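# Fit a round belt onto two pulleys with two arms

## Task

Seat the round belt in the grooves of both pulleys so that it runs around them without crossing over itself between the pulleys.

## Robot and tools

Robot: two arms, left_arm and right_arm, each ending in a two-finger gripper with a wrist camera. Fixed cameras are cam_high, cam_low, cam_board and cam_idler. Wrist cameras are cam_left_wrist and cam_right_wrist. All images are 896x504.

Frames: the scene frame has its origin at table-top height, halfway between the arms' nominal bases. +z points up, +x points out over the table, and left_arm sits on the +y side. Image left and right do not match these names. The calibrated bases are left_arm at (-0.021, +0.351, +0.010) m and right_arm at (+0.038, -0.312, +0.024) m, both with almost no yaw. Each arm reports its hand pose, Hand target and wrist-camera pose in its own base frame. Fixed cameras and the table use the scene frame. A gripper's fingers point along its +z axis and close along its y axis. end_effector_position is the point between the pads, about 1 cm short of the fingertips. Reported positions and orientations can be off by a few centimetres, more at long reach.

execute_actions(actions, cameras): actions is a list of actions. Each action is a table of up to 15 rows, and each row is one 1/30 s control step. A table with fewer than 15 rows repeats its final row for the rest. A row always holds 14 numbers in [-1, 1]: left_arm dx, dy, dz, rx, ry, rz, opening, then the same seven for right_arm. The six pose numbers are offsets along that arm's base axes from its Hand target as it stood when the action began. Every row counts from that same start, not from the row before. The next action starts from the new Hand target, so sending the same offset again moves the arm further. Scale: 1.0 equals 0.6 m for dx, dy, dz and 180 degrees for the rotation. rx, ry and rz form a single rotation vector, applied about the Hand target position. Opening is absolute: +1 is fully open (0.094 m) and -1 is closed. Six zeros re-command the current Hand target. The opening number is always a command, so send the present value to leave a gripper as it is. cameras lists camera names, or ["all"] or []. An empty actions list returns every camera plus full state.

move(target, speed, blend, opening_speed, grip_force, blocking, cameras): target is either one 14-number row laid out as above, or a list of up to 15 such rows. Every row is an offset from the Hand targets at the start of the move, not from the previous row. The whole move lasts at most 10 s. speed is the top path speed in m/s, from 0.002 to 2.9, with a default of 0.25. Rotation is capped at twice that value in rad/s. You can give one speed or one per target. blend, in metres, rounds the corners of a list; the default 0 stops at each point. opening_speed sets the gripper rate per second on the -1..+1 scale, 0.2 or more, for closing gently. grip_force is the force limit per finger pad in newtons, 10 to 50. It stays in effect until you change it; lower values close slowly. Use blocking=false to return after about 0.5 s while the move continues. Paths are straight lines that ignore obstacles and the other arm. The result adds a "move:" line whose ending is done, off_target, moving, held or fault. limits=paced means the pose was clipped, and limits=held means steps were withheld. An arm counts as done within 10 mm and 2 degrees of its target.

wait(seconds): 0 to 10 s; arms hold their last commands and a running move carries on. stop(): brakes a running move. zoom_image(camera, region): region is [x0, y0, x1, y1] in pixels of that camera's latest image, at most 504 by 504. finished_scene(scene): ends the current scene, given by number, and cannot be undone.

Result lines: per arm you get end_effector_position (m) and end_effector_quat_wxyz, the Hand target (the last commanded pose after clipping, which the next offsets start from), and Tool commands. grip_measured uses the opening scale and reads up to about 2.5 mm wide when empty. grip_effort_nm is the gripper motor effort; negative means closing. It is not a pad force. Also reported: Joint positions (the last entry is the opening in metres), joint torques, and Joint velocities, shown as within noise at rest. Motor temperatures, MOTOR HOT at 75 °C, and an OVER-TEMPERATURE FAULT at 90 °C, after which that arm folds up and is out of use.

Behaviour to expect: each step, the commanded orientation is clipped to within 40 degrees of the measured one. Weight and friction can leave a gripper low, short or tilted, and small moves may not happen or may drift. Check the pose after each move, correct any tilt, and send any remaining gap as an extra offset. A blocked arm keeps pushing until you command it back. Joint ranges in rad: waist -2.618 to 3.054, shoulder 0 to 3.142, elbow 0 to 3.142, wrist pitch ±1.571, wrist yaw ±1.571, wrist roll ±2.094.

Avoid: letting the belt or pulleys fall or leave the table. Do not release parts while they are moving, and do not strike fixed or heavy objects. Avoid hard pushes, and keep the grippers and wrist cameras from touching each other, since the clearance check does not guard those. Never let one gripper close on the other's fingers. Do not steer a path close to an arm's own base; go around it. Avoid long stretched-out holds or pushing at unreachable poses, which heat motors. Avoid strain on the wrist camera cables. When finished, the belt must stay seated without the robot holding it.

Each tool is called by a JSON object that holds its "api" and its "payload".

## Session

{"api": "execute_actions", "payload": {"actions": []}}

{"api": "zoom_image", "payload": {"camera": "cam_idler", "region": [280, 150, 480, 290]}}

Scene clock: 0.00 s.
left_arm: end_effector_position=(+0.3873, +0.0255, +0.0889) grip_measured=+1.000 grip_effort_nm=n/a end_effector_quat_wxyz=(+0.561, -0.074, +0.822, +0.063) | right_arm: end_effector_position=(+0.3780, -0.0286, +0.0693) grip_measured=+1.000 grip_effort_nm=n/a end_effector_quat_wxyz=(+0.544, +0.059, +0.830, -0.109)
Joint positions: left_arm=[-0.031 1.507 0.366 0.761 -0.217 -0.064 0.094] | right_arm=[0.063 1.564 0.331 0.819 0.306 0.005 0.094]
Joint velocities: within noise
Joint torques (N m): no reading
Motor temperatures (°C): left_arm=[26 31 30 32 25 25 28] | right_arm=[26 33 29 27 24 27 26]
Heat: left arm: 32 °C; right arm: 33 °C.
Hand target: left_arm +0.3922, +0.0254, +0.1005; +0.576, -0.076, +0.811, +0.061 | right_arm +0.3810, -0.0284, +0.0751; +0.551, +0.060, +0.825, -0.108
Tool commands: left_gripper/opening=+1.0 right_gripper/opening=+1.0
camera_calibration:
cam_left_wrist: T_world_to_cam=[[0.195576, -0.980444, -0.0218814, -0.0499233], [-0.699828, -0.1239, -0.703484, 0.377665], [0.687016, 0.152898, -0.710374, -0.120427], [0, 0, 0, 1]] pos_world=[0.3568, 0.0162587, 0.17904]
cam_right_wrist: T_world_to_cam=[[-0.218941, -0.968424, 0.119245, 0.0488688], [-0.737148, 0.0840959, -0.670477, 0.366376], [0.639279, -0.234696, -0.732284, -0.106694], [0, 0, 0, 1]] pos_world=[0.34898, -0.00852568, 0.16169]

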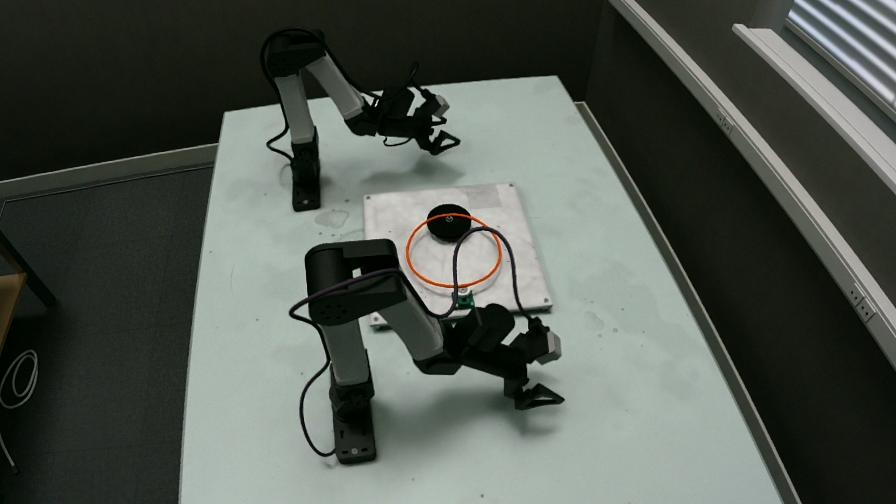

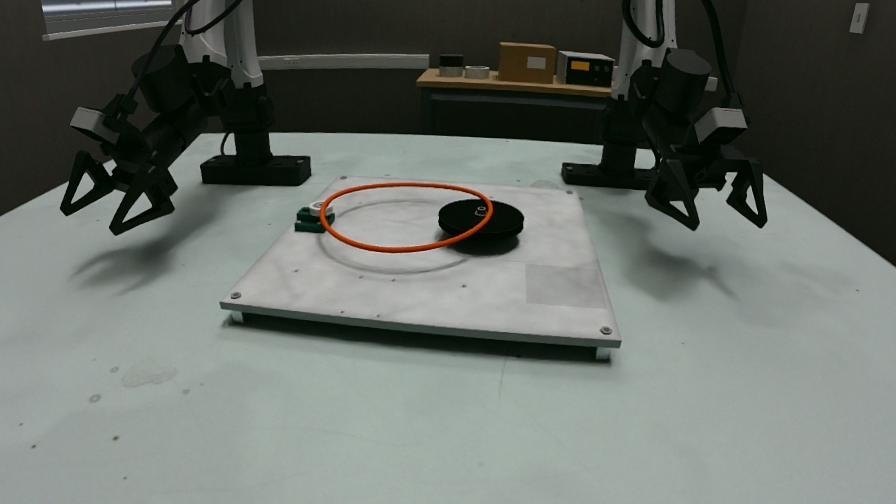

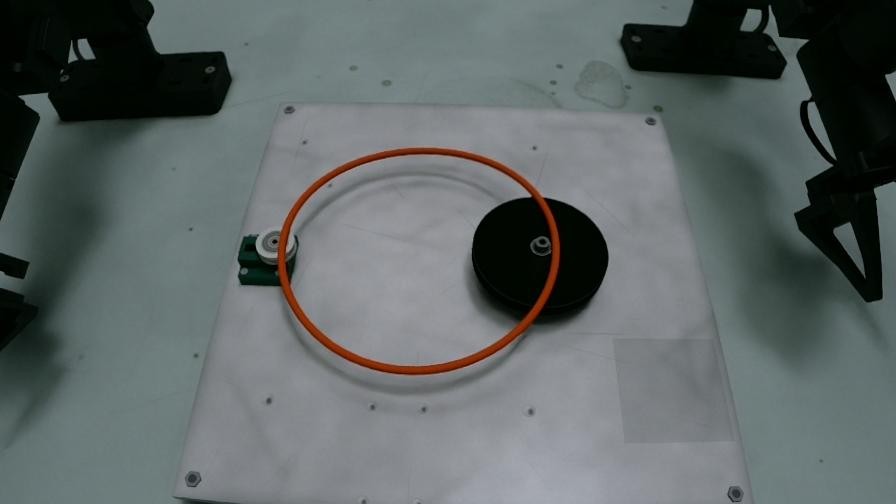

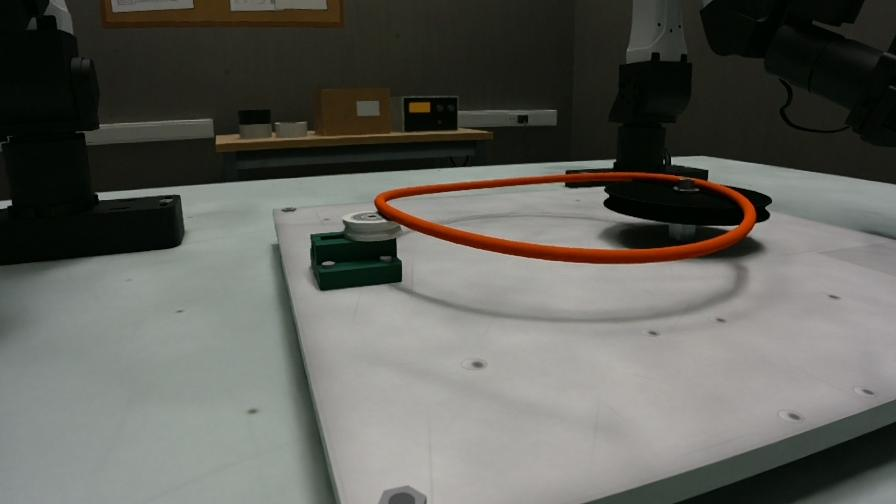

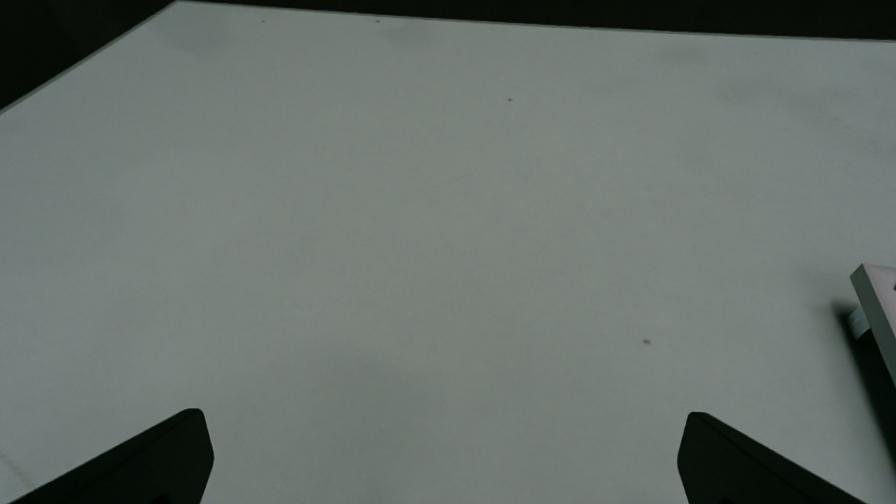

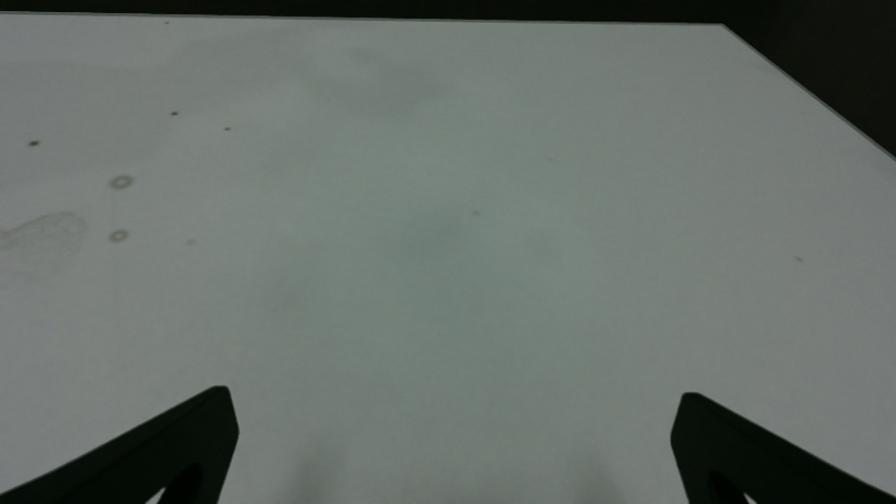

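Scaled by 2.520 from the camera's 896x504 image, which has a finer 1280x720 frame.

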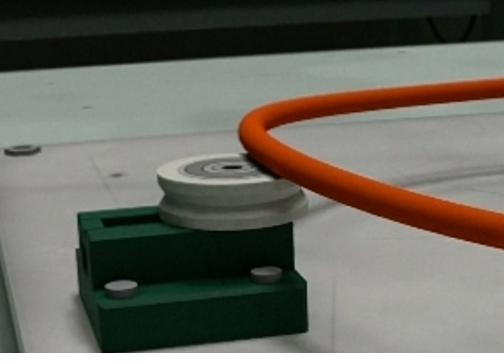

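{"api": "move", "payload": {"target": [[0,0,0.1,0,0.05,0,0,0,0,0.12,0,0.05,0,0],[-0.092,-0.24,0.14,-0.0188,0.1555,-0.06,-0.55,-0.085,0.439,0.11,0.001,0.225,0.215,-0.3]], "speed": 0.25, "blend": [0.03,0], "cameras": ["cam_right_wrist","cam_board","cam_idler"]}}

Scene clock: 8.23 s.
left_arm: end_effector_position=(+0.3282, -0.1147, +0.1678) grip_measured=-0.548 grip_effort_nm=-0.10 end_effector_quat_wxyz=(+0.343, +0.011, +0.939, +0.004) | right_arm: end_effector_position=(+0.3273, +0.2283, +0.1358) grip_measured=-0.299 grip_effort_nm=-0.06 end_effector_quat_wxyz=(+0.241, -0.251, +0.936, +0.053)
Joint positions: left_arm=[-0.489 1.296 1.026 -0.661 -0.309 -0.363 0.021] | right_arm=[0.643 1.611 1.278 -0.745 0.077 0.099 0.033]
Joint torques (N m): left_arm=[-0.62 -3.92 10.33 1.4 -0.32 -0.09] | right_arm=[-0.32 -4.96 8.94 1.19 -0.08 0.21]
Heat: left arm: 35 °C; right arm: 33 °C.
Hand target: left_arm +0.3370, -0.1186, +0.1846; +0.364, +0.000, +0.931, +0.000 | right_arm +0.3300, +0.2351, +0.1412; +0.242, -0.251, +0.935, +0.064
Off the commanded pose: left_arm 0.019 m, 3 deg | right_arm 0.009 m, 1 deg.
move: off_target (left_arm); target 2's new opening was sent with left_arm's hand 0.019 m and 3 deg from that target
camera_calibration:
cam_right_wrist: T_world_to_cam=[[0.49559, -0.868229, 0.0238696, 0.0347046], [-0.865806, -0.496019, -0.0659192, 0.444404], [0.0690727, 0.0120024, -0.997539, 0.201059], [0, 0, 0, 1]] pos_world=[0.353681, 0.248151, 0.229031]
Images, in order (width x height): cam_board 896x504, cam_idler 896x504, cam_right_wrist 896x504.

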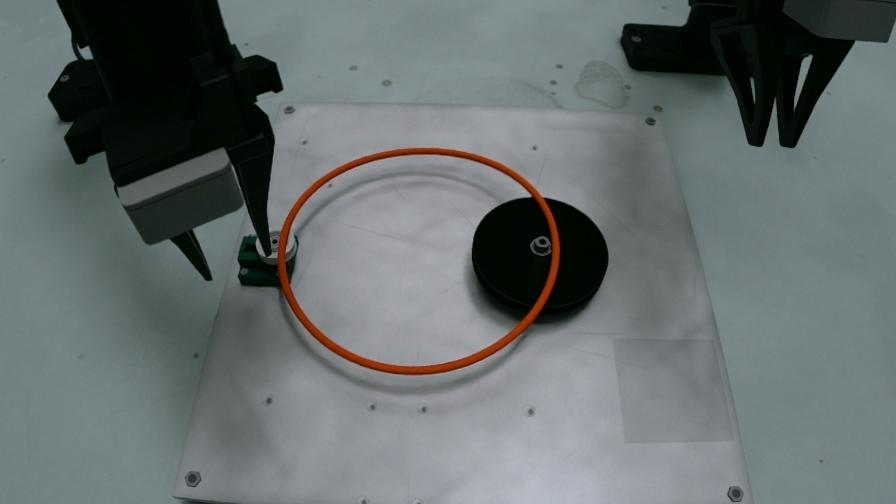

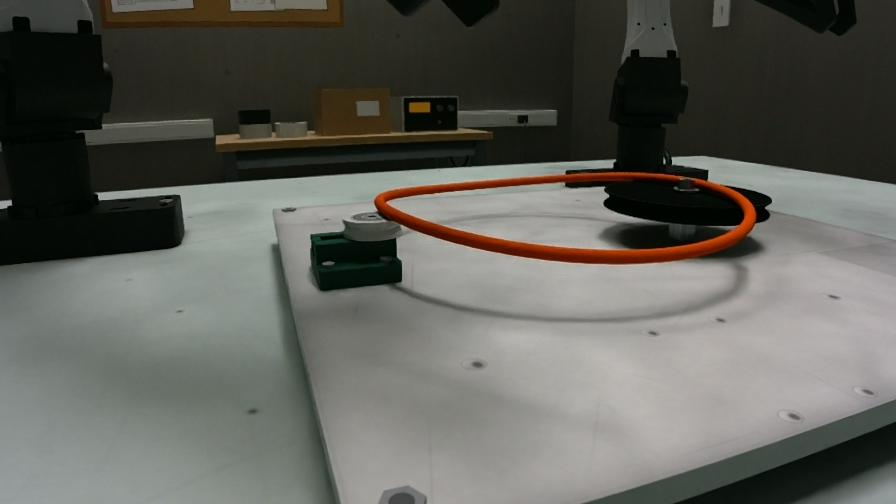

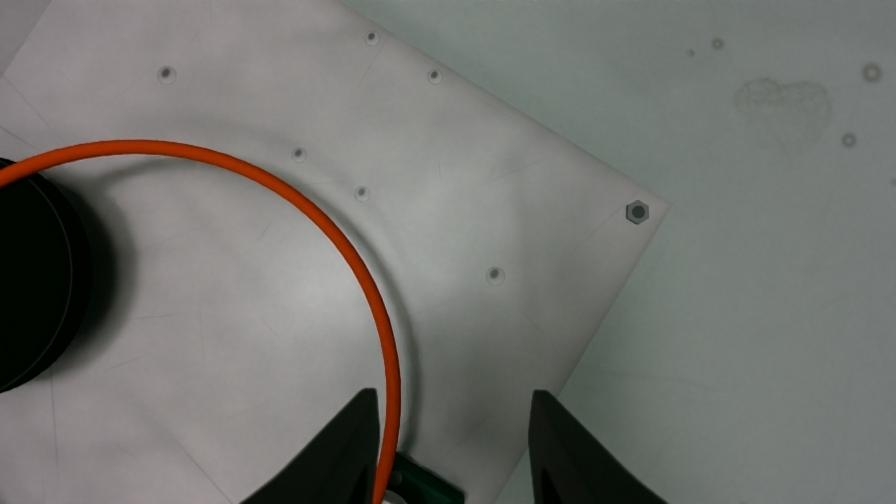

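{"api": "move", "payload": {"target": [[0,0,0,0,0,0,-0.55,-0.016,0.027,-0.1,0,0,0,-0.3]], "speed": 0.15, "cameras": ["cam_right_wrist","cam_idler"]}}

Scene clock: 10.50 s.
left_arm: end_effector_position=(+0.3282, -0.1147, +0.1678) grip_measured=-0.548 grip_effort_nm=-0.10 end_effector_quat_wxyz=(+0.343, +0.011, +0.939, +0.004) | right_arm: end_effector_position=(+0.3179, +0.2493, +0.0833) grip_measured=-0.299 grip_effort_nm=-0.06 end_effector_quat_wxyz=(+0.236, -0.255, +0.936, +0.065)
Joint positions: left_arm=[-0.489 1.296 1.026 -0.661 -0.309 -0.363 0.021] | right_arm=[0.698 1.672 1.132 -0.542 0.077 0.148 0.033]
Joint torques (N m): left_arm=[-0.61 -3.92 10.33 1.4 -0.32 -0.09] | right_arm=[0.09 -6 5.98 1.52 0.19 0.2]
Heat: left arm: 35 °C; right arm: 34 °C.
Hand target: left_arm +0.3370, -0.1186, +0.1846; +0.364, +0.000, +0.931, +0.000 | right_arm +0.3203, +0.2512, +0.0811; +0.241, -0.251, +0.935, +0.064
Off the commanded pose: left_arm 0.019 m, 3 deg | right_arm 0.004 m, 1 deg.
move: off_target (left_arm)
camera_calibration:
cam_right_wrist: T_world_to_cam=[[0.506582, -0.862191, 0.0011028, 0.055744], [-0.860486, -0.50566, -0.0622249, 0.44361], [0.0542074, 0.0305731, -0.998062, 0.149201], [0, 0, 0, 1]] pos_world=[0.345394, 0.267816, 0.176454]
Images, in order (width x height): cam_idler 896x504, cam_right_wrist 896x504.

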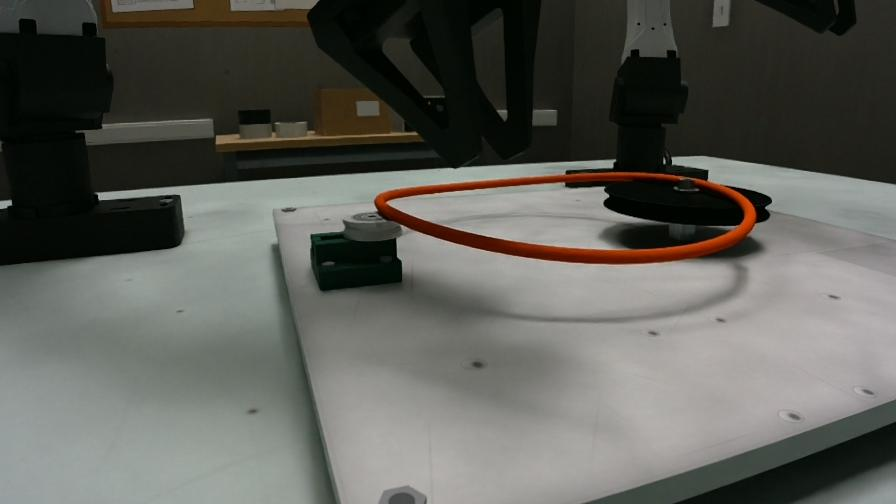

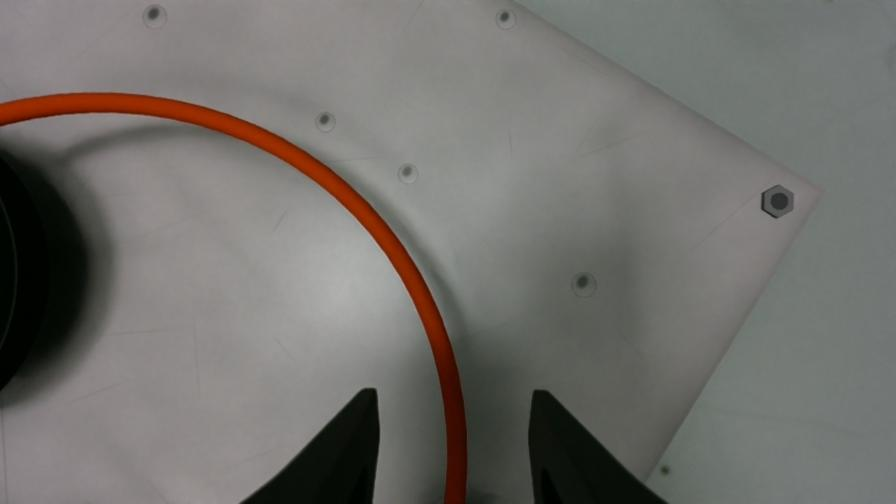

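{"api": "move", "payload": {"target": [[0,0,0,0,0,0,-0.55,0,0,-0.063,0,0,0,-0.3],[0,0,0,0,0,0,-0.55,0,0,-0.063,0,0,0,-1],[0,0,0,0,0,0,-0.55,-0.01,0.02,0.03,0,0,0,-1],[0,0,0,0,0,0,-0.55,-0.092,0.15,0.03,0,0,-0.167,-1],[0,0,0,0,0,0,-0.55,-0.092,0.15,-0.09,0,0,-0.167,-1],[0,0,0,0,0,0,-0.55,-0.092,0.081,-0.1,0,0,-0.167,-1]], "speed": 0.13, "opening_speed": 1, "blend": [0,0,0.01,0.01,0.01,0], "cameras": ["cam_right_wrist","cam_board","cam_low"]}}

Scene clock: 18.20 s.
left_arm: end_effector_position=(+0.3282, -0.1147, +0.1678) grip_measured=-0.548 grip_effort_nm=-0.10 end_effector_quat_wxyz=(+0.343, +0.011, +0.939, +0.004) | right_arm: end_effector_position=(+0.2640, +0.3074, +0.0213) grip_measured=-0.915 grip_effort_nm=-1.01 end_effector_quat_wxyz=(+0.249, -0.001, +0.969, +0.004)
Joint positions: left_arm=[-0.489 1.296 1.026 -0.661 -0.309 -0.363 0.021] | right_arm=[1.039 1.923 1.203 -0.572 0.423 0.976 0.004]
Joint torques (N m): left_arm=[-0.61 -3.92 10.35 1.4 -0.32 -0.09] | right_arm=[-1.26 -9.09 3.89 0.88 0.45 0.04]
Motor temperatures (°C): left_arm=[26 32 36 36 25 25 28] | right_arm=[26 35 31 29 24 27 26]
Heat: left arm: 36 °C; right arm: 35 °C.
Hand target: left_arm +0.3370, -0.1186, +0.1846; +0.364, +0.000, +0.931, +0.000 | right_arm +0.2652, +0.2998, +0.0211; +0.250, +0.001, +0.968, -0.001
Off the commanded pose: left_arm 0.019 m, 3 deg | right_arm 0.008 m, 1 deg.
move: off_target (left_arm)
camera_calibration:
cam_right_wrist: T_world_to_cam=[[0.0036543, -0.999987, -0.00362984, 0.308454], [-0.997525, -0.00339036, -0.0702327, 0.304707], [0.0702195, 0.00387751, -0.997524, 0.0924699], [0, 0, 0, 1]] pos_world=[0.296333, 0.309124, 0.114761]
Images, in order (width x height): cam_low 896x504, cam_board 896x504, cam_right_wrist 896x504.

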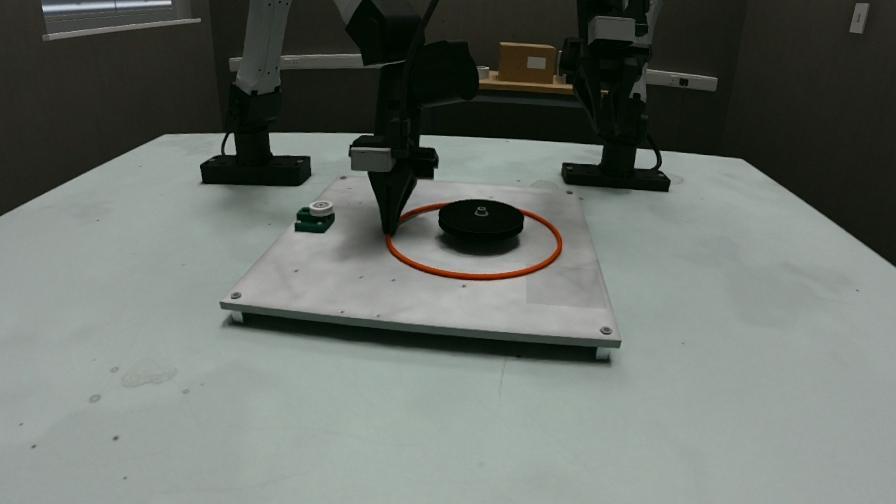

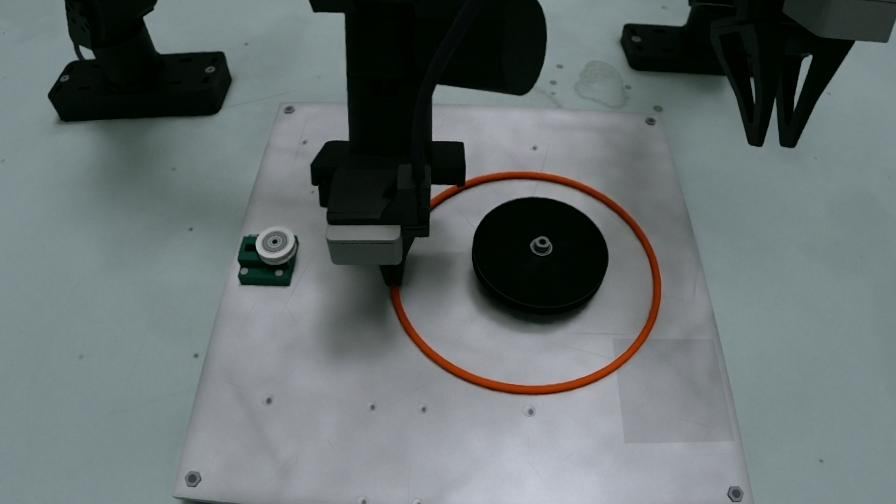

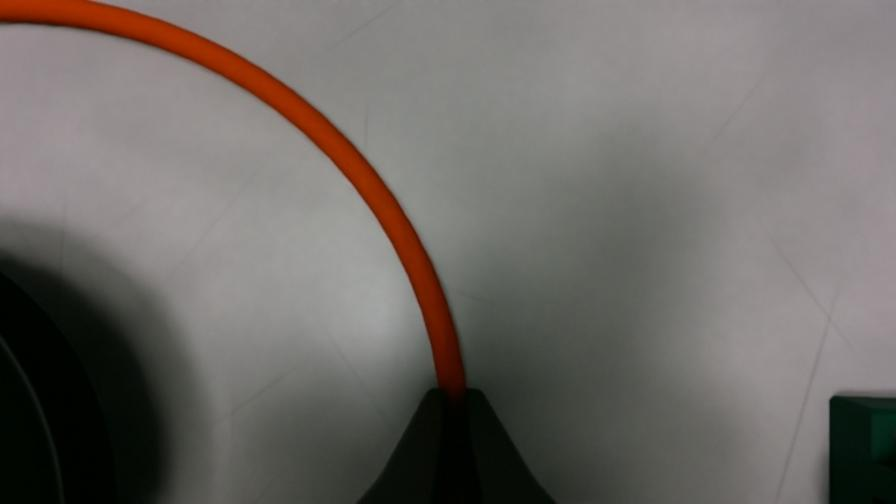

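{"api": "move", "payload": {"target": [[0.005,-0.0855,-0.098,0,0,0,-0.55,0,-0.015,-0.001,0,0,0,-1]], "speed": 0.12, "cameras": ["cam_left_wrist","cam_board"]}}

Scene clock: 20.70 s.
left_arm: end_effector_position=(+0.3367, -0.1688, +0.1242) grip_measured=-0.548 grip_effort_nm=-0.10 end_effector_quat_wxyz=(+0.351, +0.010, +0.936, +0.001) | right_arm: end_effector_position=(+0.2663, +0.3027, +0.0214) grip_measured=-0.915 grip_effort_nm=-1.01 end_effector_quat_wxyz=(+0.255, -0.001, +0.967, +0.010)
Joint positions: left_arm=[-0.646 1.461 0.98 -0.479 -0.402 -0.496 0.021] | right_arm=[1.027 1.9 1.165 -0.533 0.423 0.96 0.004]
Joint torques (N m): left_arm=[-0.53 -5.19 5.9 1.61 -0.4 -0.07] | right_arm=[-1.42 -9.06 3.97 0.67 0.37 0.07]
Heat: left arm: 36 °C; right arm: 35 °C.
Hand target: left_arm +0.3400, -0.1699, +0.1257; +0.364, +0.000, +0.931, +0.000 | right_arm +0.2652, +0.2909, +0.0206; +0.250, +0.001, +0.968, -0.001
Off the commanded pose: left_arm 0.004 m, 2 deg | right_arm 0.012 m, 1 deg.
move: off_target (right_arm)
camera_calibration:
cam_left_wrist: T_world_to_cam=[[-0.0172015, -0.999787, -0.0113653, -0.1626], [-0.955801, 0.0197795, -0.29335, 0.402646], [0.293512, 0.00581687, -0.955938, 0.107301], [0, 0, 0, 1]] pos_world=[0.350558, -0.171154, 0.218841]
Images, in order (width x height): cam_board 896x504, cam_left_wrist 896x504.

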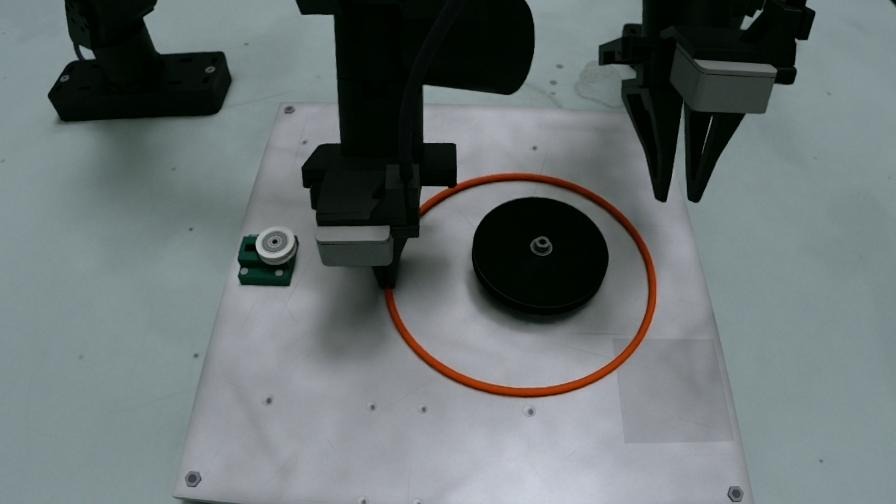

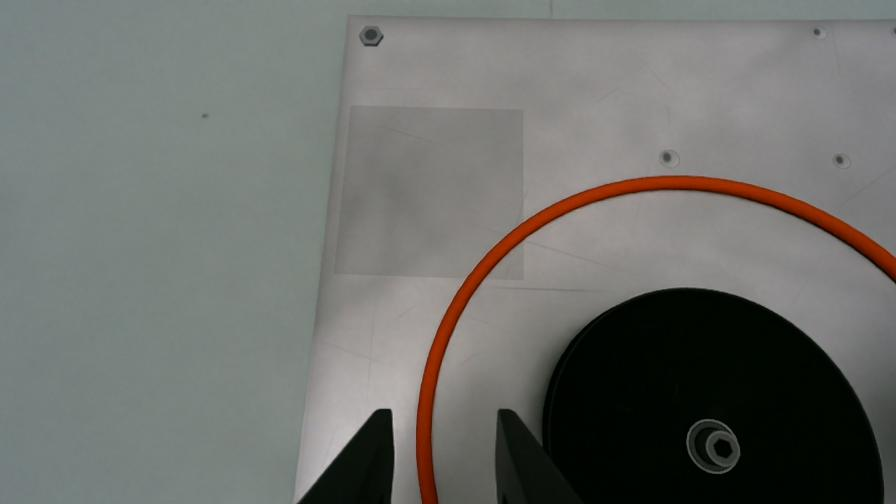

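{"api": "move", "payload": {"target": [[0.006,0.008,-0.12,0,0,0,-0.55,0,0,0,0,0,0,-1],[0.006,0.006,-0.159,0,0,0,-0.55,0,0,0,0,0,0,-1],[0.006,0.006,-0.159,0,0,0,-1,0,0,0,0,0,0,-1],[0.003,-0.005,-0.07,0,-0.01,0,-1,0,0,0.06,0,-0.015,0,-1],[-0.003,-0.025,-0.117,0,-0.018,0,-1,-0.005,-0.05,0.055,0,-0.03,0,-1],[-0.005,-0.035,-0.121,0,-0.018,0,-1,-0.012,-0.12,0.084,0,-0.033,0,-1],[-0.005,-0.035,-0.121,0,-0.018,0,-1,-0.022,-0.23,0.084,0,-0.033,0,-1]], "speed": 0.12, "opening_speed": 1, "blend": [0,0,0,0.01,0.01,0,0], "cameras": ["cam_idler","cam_low","cam_right_wrist"]}}

{"api": "zoom_image", "payload": {"camera": "cam_idler", "region": [580, 160, 820, 290]}}

{"api": "zoom_image", "payload": {"camera": "cam_low", "region": [280, 160, 560, 290]}}

Scene clock: 28.43 s.
left_arm: end_effector_position=(+0.3377, -0.1940, +0.0553) grip_measured=-0.921 grip_effort_nm=-1.01 end_effector_quat_wxyz=(+0.388, +0.008, +0.922, -0.009) | right_arm: end_effector_position=(+0.2542, +0.1980, +0.0779) grip_measured=-0.915 grip_effort_nm=-1.01 end_effector_quat_wxyz=(+0.298, -0.020, +0.951, +0.078)
Joint positions: left_arm=[-0.728 1.615 0.777 -0.068 -0.477 -0.544 0.004] | right_arm=[0.828 1.324 0.729 -0.424 0.312 0.698 0.004]
Joint torques (N m): left_arm=[-0.38 -5.39 5.55 1.36 -0.44 -0.08] | right_arm=[-3.37 -6.06 4.27 0.33 1.36 0.08]
Heat: left arm: 36 °C; right arm: 36 °C.
Hand target: left_arm +0.3371, -0.1910, +0.0532; +0.390, +0.000, +0.921, +0.000 | right_arm +0.2520, +0.1528, +0.0709; +0.300, +0.001, +0.954, -0.001
Off the commanded pose: left_arm 0.004 m, 1 deg | right_arm 0.046 m, 9 deg.
move: off_target (right_arm)
camera_calibration:
cam_right_wrist: T_world_to_cam=[[0.0831006, -0.9875, -0.133932, 0.186777], [-0.982264, -0.058499, -0.178142, 0.313957], [0.16808, 0.146361, -0.974847, 0.0951433], [0, 0, 0, 1]] pos_world=[0.276876, 0.188884, 0.173695]
Images, in order (width x height): cam_low 896x504, cam_idler 896x504, cam_right_wrist 896x504.

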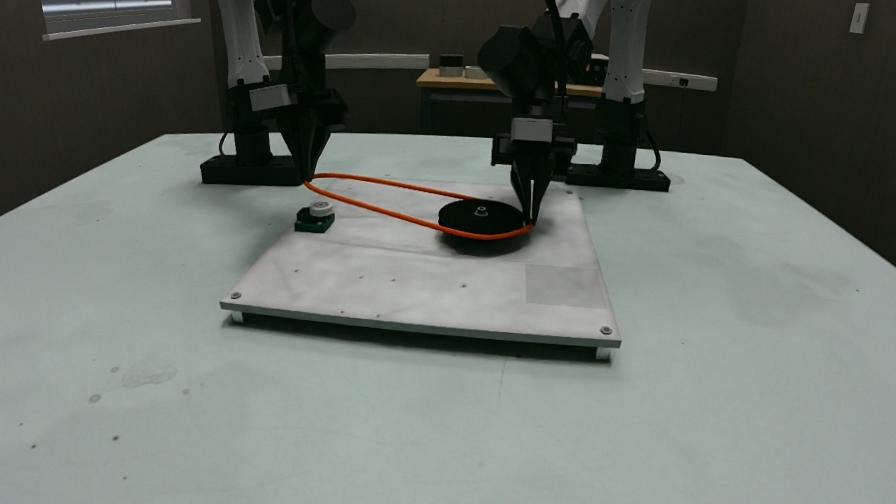

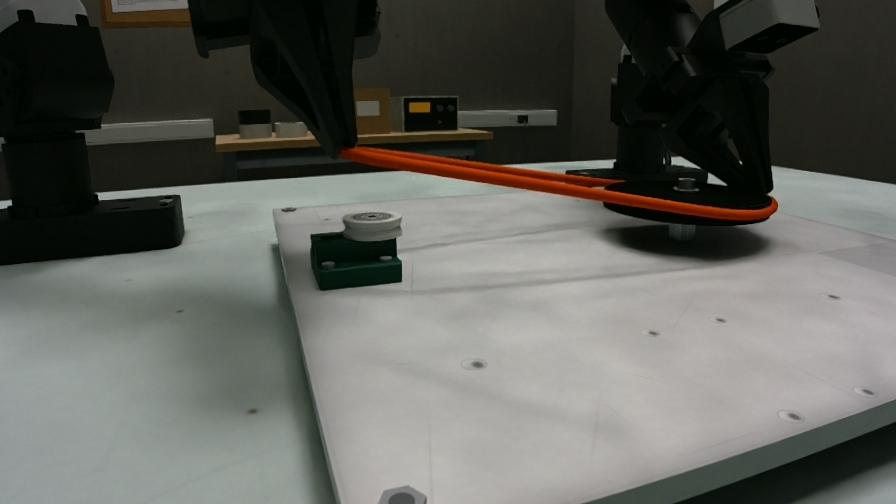

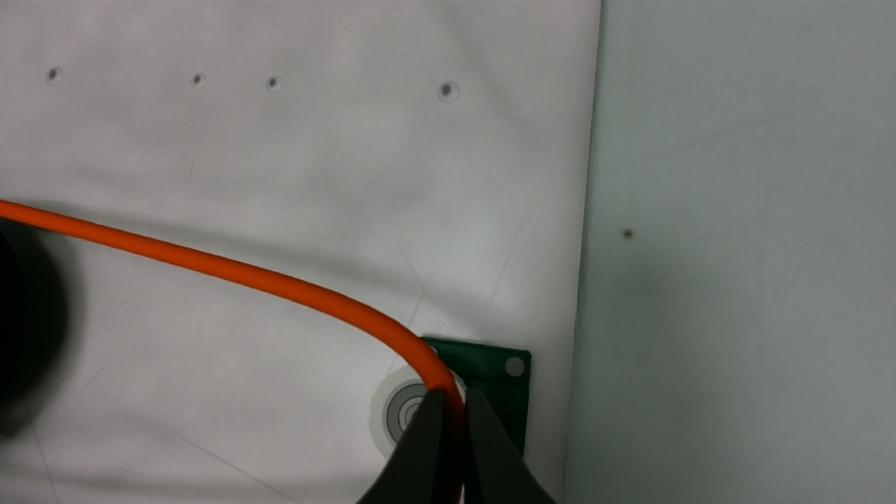

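Scaled by 2.100 from the camera's 896x504 image, which has a finer 1280x720 frame.

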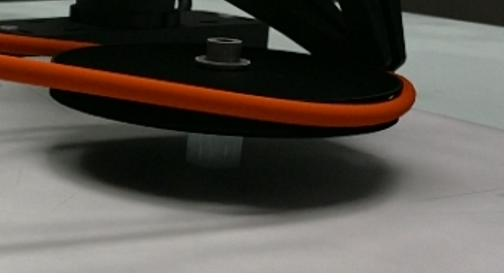

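Scaled by 1.800 from the camera's 896x504 image, which has a finer 1280x720 frame.

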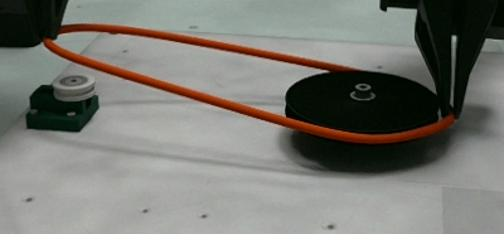

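{"api": "move", "payload": {"target": [[0,0,0.06,0,0,0,-1,0,-0.01,-0.015,0,0,0,-1],[0,0,0.003,0,0,0,-1,0,-0.01,-0.032,0,0,0,-1],[0,0,0.003,0,0,0,-0.82,0,0,-0.032,0,0,0,-1],[0,0,0.11,0,0,0,-0.82,0,0,-0.032,0,0,0,-1]], "speed": 0.1, "cameras": ["cam_idler","cam_low"]}}

{"api": "zoom_image", "payload": {"camera": "cam_idler", "region": [580, 160, 820, 290]}}

Scene clock: 33.00 s.
left_arm: end_effector_position=(+0.3282, -0.1844, +0.0962) grip_measured=-0.822 grip_effort_nm=0.13 end_effector_quat_wxyz=(+0.363, +0.016, +0.931, +0.016) | right_arm: end_effector_position=(+0.2539, +0.1915, +0.0638) grip_measured=-0.915 grip_effort_nm=-1.01 end_effector_quat_wxyz=(+0.302, -0.019, +0.950, +0.082)
Joint positions: left_arm=[-0.728 1.516 0.905 -0.369 -0.483 -0.545 0.008] | right_arm=[0.809 1.319 0.658 -0.341 0.301 0.68 0.004]
Joint torques (N m): left_arm=[-0.34 -7.46 9.33 1.32 -0.38 -0.09] | right_arm=[-1.96 -3.29 5.24 0.43 1.48 0.19]
Heat: left arm: 36 °C; right arm: 36 °C.
Hand target: left_arm +0.3370, -0.1909, +0.1192; +0.390, +0.000, +0.921, +0.000 | right_arm +0.2520, +0.1528, +0.0517; +0.299, +0.001, +0.954, -0.001
Off the commanded pose: left_arm 0.026 m, 4 deg | right_arm 0.041 m, 10 deg.
move: off_target (left_arm, right_arm); target 3's new opening was sent with left_arm's hand 0.011 m and 2 deg from that target
Images, in order (width x height): cam_low 896x504, cam_idler 896x504.

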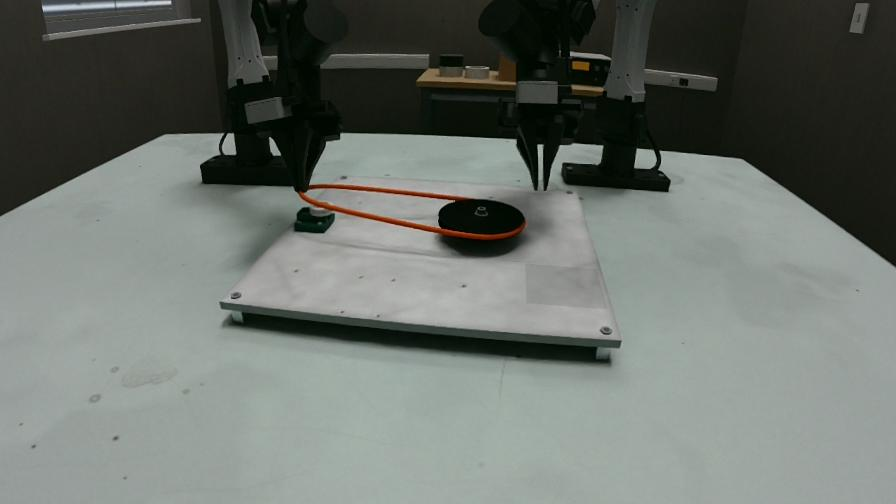

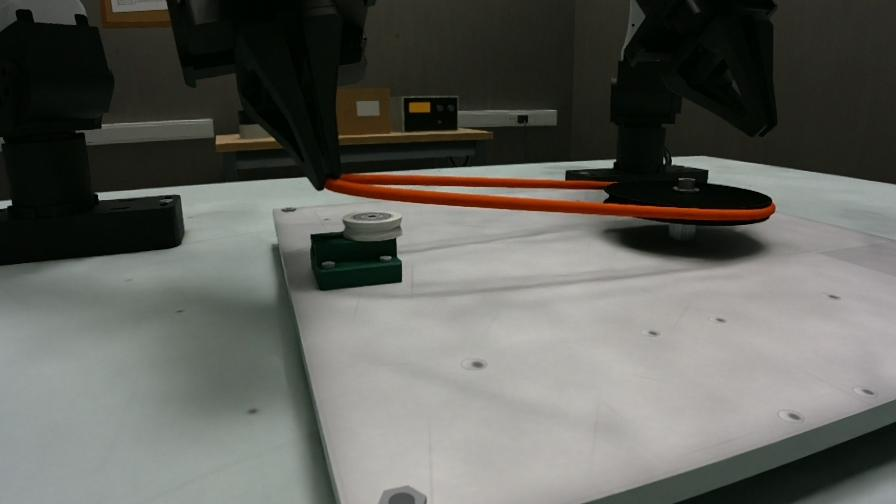

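Scaled by 2.100 from the camera's 896x504 image, which has a finer 1280x720 frame.

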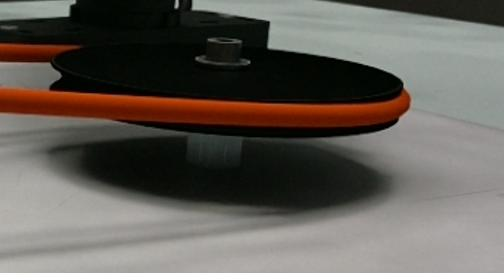

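{"api": "move", "payload": {"target": [[0,0.075,0,0,0,0,-1,-0.02,0.02,0.018,0,0,-0.12,-1],[0,0.075,-0.108,0,0,0,-1,-0.0465,0.057,0.012,0,0,-0.25,-1],[0,-0.018,-0.108,0,0,0,-1,-0.0465,0.057,0.012,0,0,-0.25,-1]], "speed": 0.15, "blend": [0.01,0.01,0]}}

{"api": "move", "payload": {"target": [[0,0,0,0,0,0,-1,0,-0.035,0.003,0,0,0,-1],[0,0,0,0,0,0,-1,0,-0.035,-0.04,0,0,0,-1]], "speed": 0.1, "cameras": ["cam_idler","cam_right_wrist","cam_board"]}}

{"api": "zoom_image", "payload": {"camera": "cam_idler", "region": [280, 150, 480, 290]}}

{"api": "zoom_image", "payload": {"camera": "cam_board", "region": [200, 150, 400, 320]}}

{"api": "zoom_image", "payload": {"camera": "cam_idler", "region": [580, 160, 820, 290]}}

Scene clock: 38.93 s.
left_arm: end_effector_position=(+0.3265, -0.1931, +0.0411) grip_measured=-0.991 grip_effort_nm=-0.46 end_effector_quat_wxyz=(+0.370, +0.013, +0.929, +0.008) | right_arm: end_effector_position=(+0.2262, +0.2008, +0.0553) grip_measured=-0.915 grip_effort_nm=-1.01 end_effector_quat_wxyz=(+0.265, +0.371, +0.887, -0.079)
Joint positions: left_arm=[-0.753 1.638 0.768 -0.1 -0.494 -0.569 0] | right_arm=[1.033 1.781 1.154 -1.035 0.553 1.851 0.004]
Joint torques (N m): left_arm=[-0.66 -5.46 8.91 1.36 -0.45 -0.06] | right_arm=[-0.44 -5.15 6.15 -0.75 0.84 0.3]
Heat: left arm: 37 °C; right arm: 36 °C.
Hand target: left_arm +0.3370, -0.2018, +0.0543; +0.390, +0.000, +0.921, +0.000 | right_arm +0.2241, +0.1871, +0.0590; +0.276, +0.366, +0.881, -0.115
Off the commanded pose: left_arm 0.019 m, 3 deg | right_arm 0.014 m, 4 deg.
move: off_target (left_arm, right_arm)

Scene clock: 40.33 s.
left_arm: end_effector_position=(+0.3265, -0.1930, +0.0411) grip_measured=-0.991 grip_effort_nm=-0.47 end_effector_quat_wxyz=(+0.370, +0.012, +0.929, +0.008) | right_arm: end_effector_position=(+0.2282, +0.1953, +0.0396) grip_measured=-0.915 grip_effort_nm=-1.01 end_effector_quat_wxyz=(+0.267, +0.373, +0.886, -0.060)
Joint positions: left_arm=[-0.753 1.638 0.768 -0.1 -0.494 -0.57 0] | right_arm=[1.017 1.756 1.058 -0.913 0.553 1.826 0.004]
Joint torques (N m): left_arm=[-0.66 -5.45 8.92 1.36 -0.46 -0.09] | right_arm=[-2.19 -5.33 2.93 -0.56 0.86 0.05]
Heat: left arm: 37 °C; right arm: 36 °C.
Hand target: left_arm +0.3370, -0.2018, +0.0543; +0.390, +0.000, +0.921, +0.000 | right_arm +0.2240, +0.1660, +0.0349; +0.276, +0.366, +0.881, -0.115
Off the commanded pose: left_arm 0.019 m, 3 deg | right_arm 0.030 m, 7 deg.
move: off_target (left_arm, right_arm)
camera_calibration:
cam_right_wrist: T_world_to_cam=[[-0.694501, -0.713722, -0.0909364, 0.303442], [-0.704653, 0.70026, -0.114454, 0.067408], [0.145367, -0.0154096, -0.989258, 0.0999167], [0, 0, 0, 1]] pos_world=[0.243716, 0.17091, 0.134152]
Images, in order (width x height): cam_board 896x504, cam_idler 896x504, cam_right_wrist 896x504.

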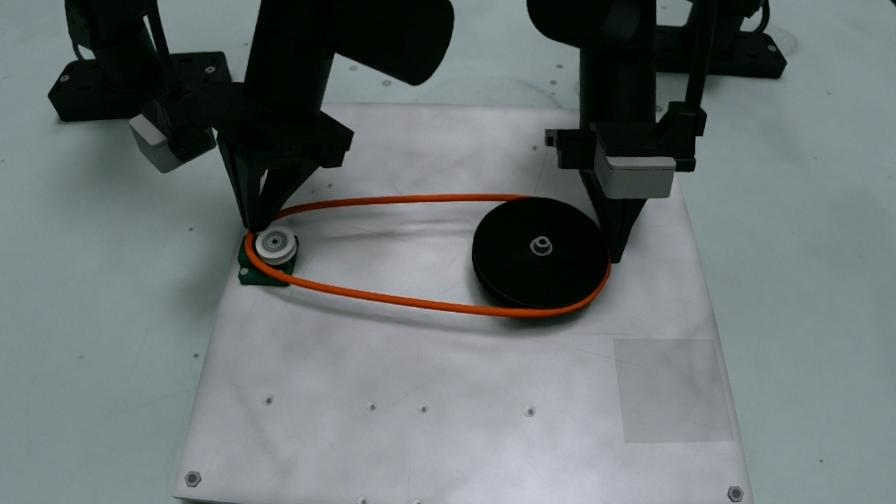

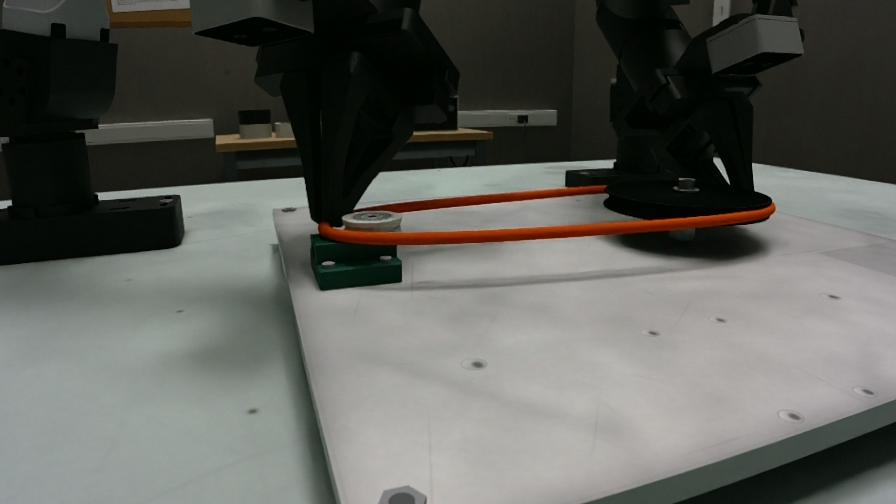

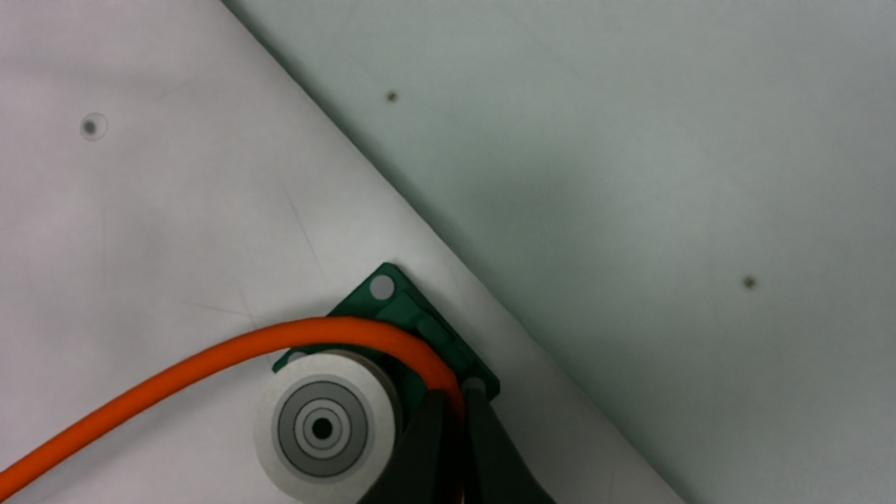

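Scaled by 2.520 from the camera's 896x504 image, which has a finer 1280x720 frame.

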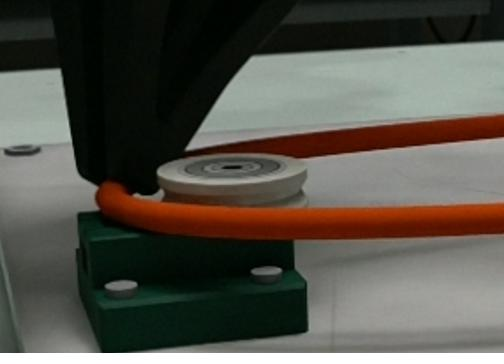

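Scaled by 2.520 from the camera's 896x504 image, which has a finer 1280x720 frame.

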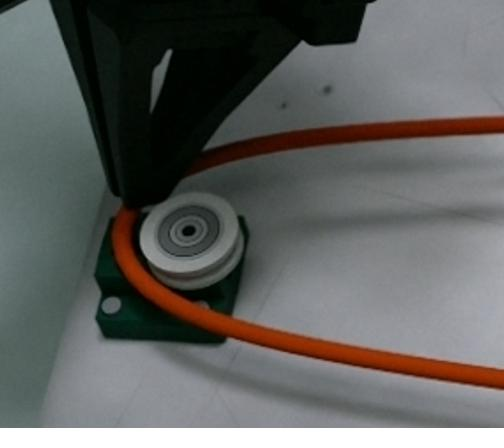

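Scaled by 2.100 from the camera's 896x504 image, which has a finer 1280x720 frame.

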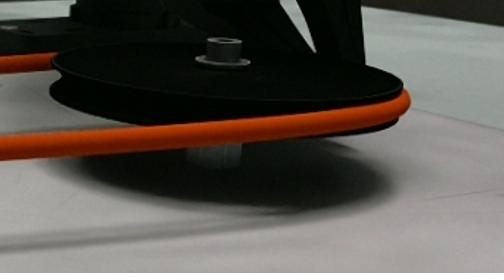

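{"api": "move", "payload": {"target": [[0,0,0,0,0,0,-1,0.006,0.028,0,0,0,0,-1],[0,0,0,0,0,0,-1,0,0.05,0.003,0,0,-0.055,-1]], "speed": 0.06, "cameras": ["cam_idler","cam_board"]}}

{"api": "zoom_image", "payload": {"camera": "cam_idler", "region": [280, 150, 480, 290]}}

{"api": "zoom_image", "payload": {"camera": "cam_board", "region": [200, 150, 400, 320]}}

Scene clock: 43.73 s.
left_arm: end_effector_position=(+0.3265, -0.1930, +0.0411) grip_measured=-0.991 grip_effort_nm=-0.46 end_effector_quat_wxyz=(+0.370, +0.012, +0.929, +0.008) | right_arm: end_effector_position=(+0.2300, +0.2026, +0.0397) grip_measured=-0.915 grip_effort_nm=-1.01 end_effector_quat_wxyz=(+0.273, +0.439, +0.848, -0.114)
Joint positions: left_arm=[-0.753 1.638 0.768 -0.1 -0.494 -0.57 0] | right_arm=[1.03 1.923 1.25 -1.117 0.563 2.049 0.004]
Joint torques (N m): left_arm=[-0.66 -5.46 8.92 1.36 -0.45 -0.08] | right_arm=[-0.28 -5.3 5.55 -0.72 0.28 0.25]
Heat: left arm: 37 °C; right arm: 36 °C.
Hand target: left_arm +0.3370, -0.2018, +0.0543; +0.390, +0.000, +0.921, +0.000 | right_arm +0.2241, +0.1961, +0.0368; +0.265, +0.440, +0.846, -0.139
Off the commanded pose: left_arm 0.019 m, 3 deg | right_arm 0.009 m, 3 deg.
move: off_target (left_arm, right_arm)
Images, in order (width x height): cam_board 896x504, cam_idler 896x504.

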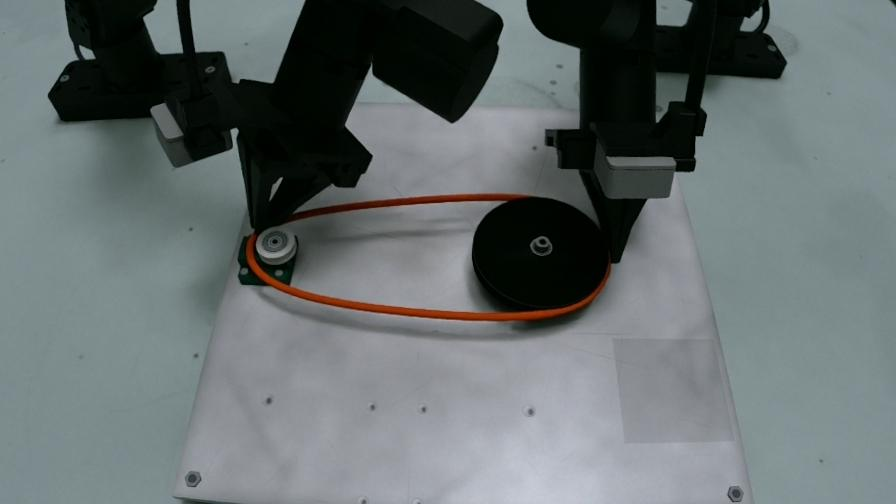

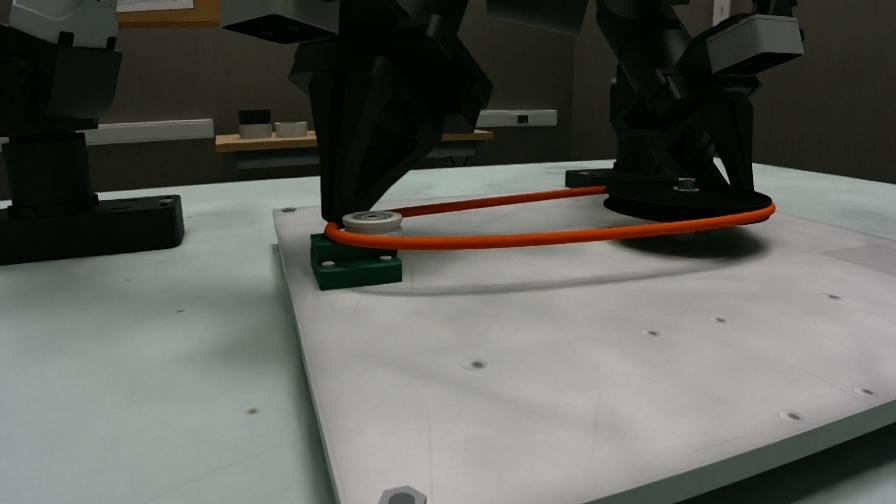

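Scaled by 2.520 from the camera's 896x504 image, which has a finer 1280x720 frame.

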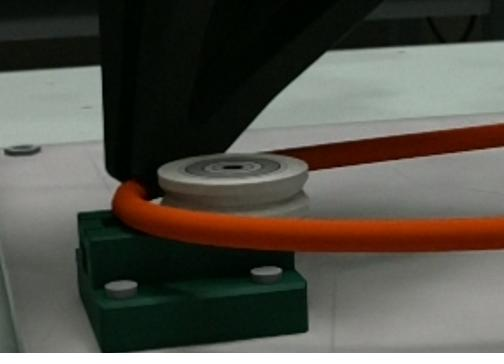

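Scaled by 2.520 from the camera's 896x504 image, which has a finer 1280x720 frame.

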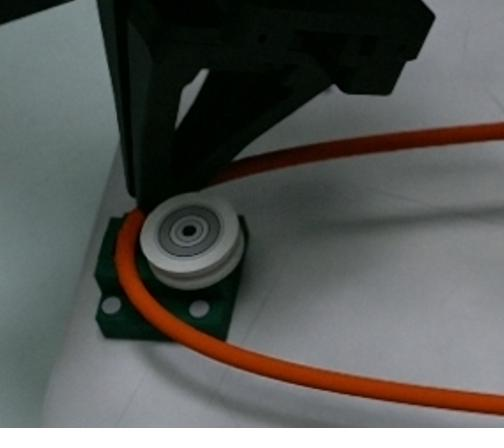

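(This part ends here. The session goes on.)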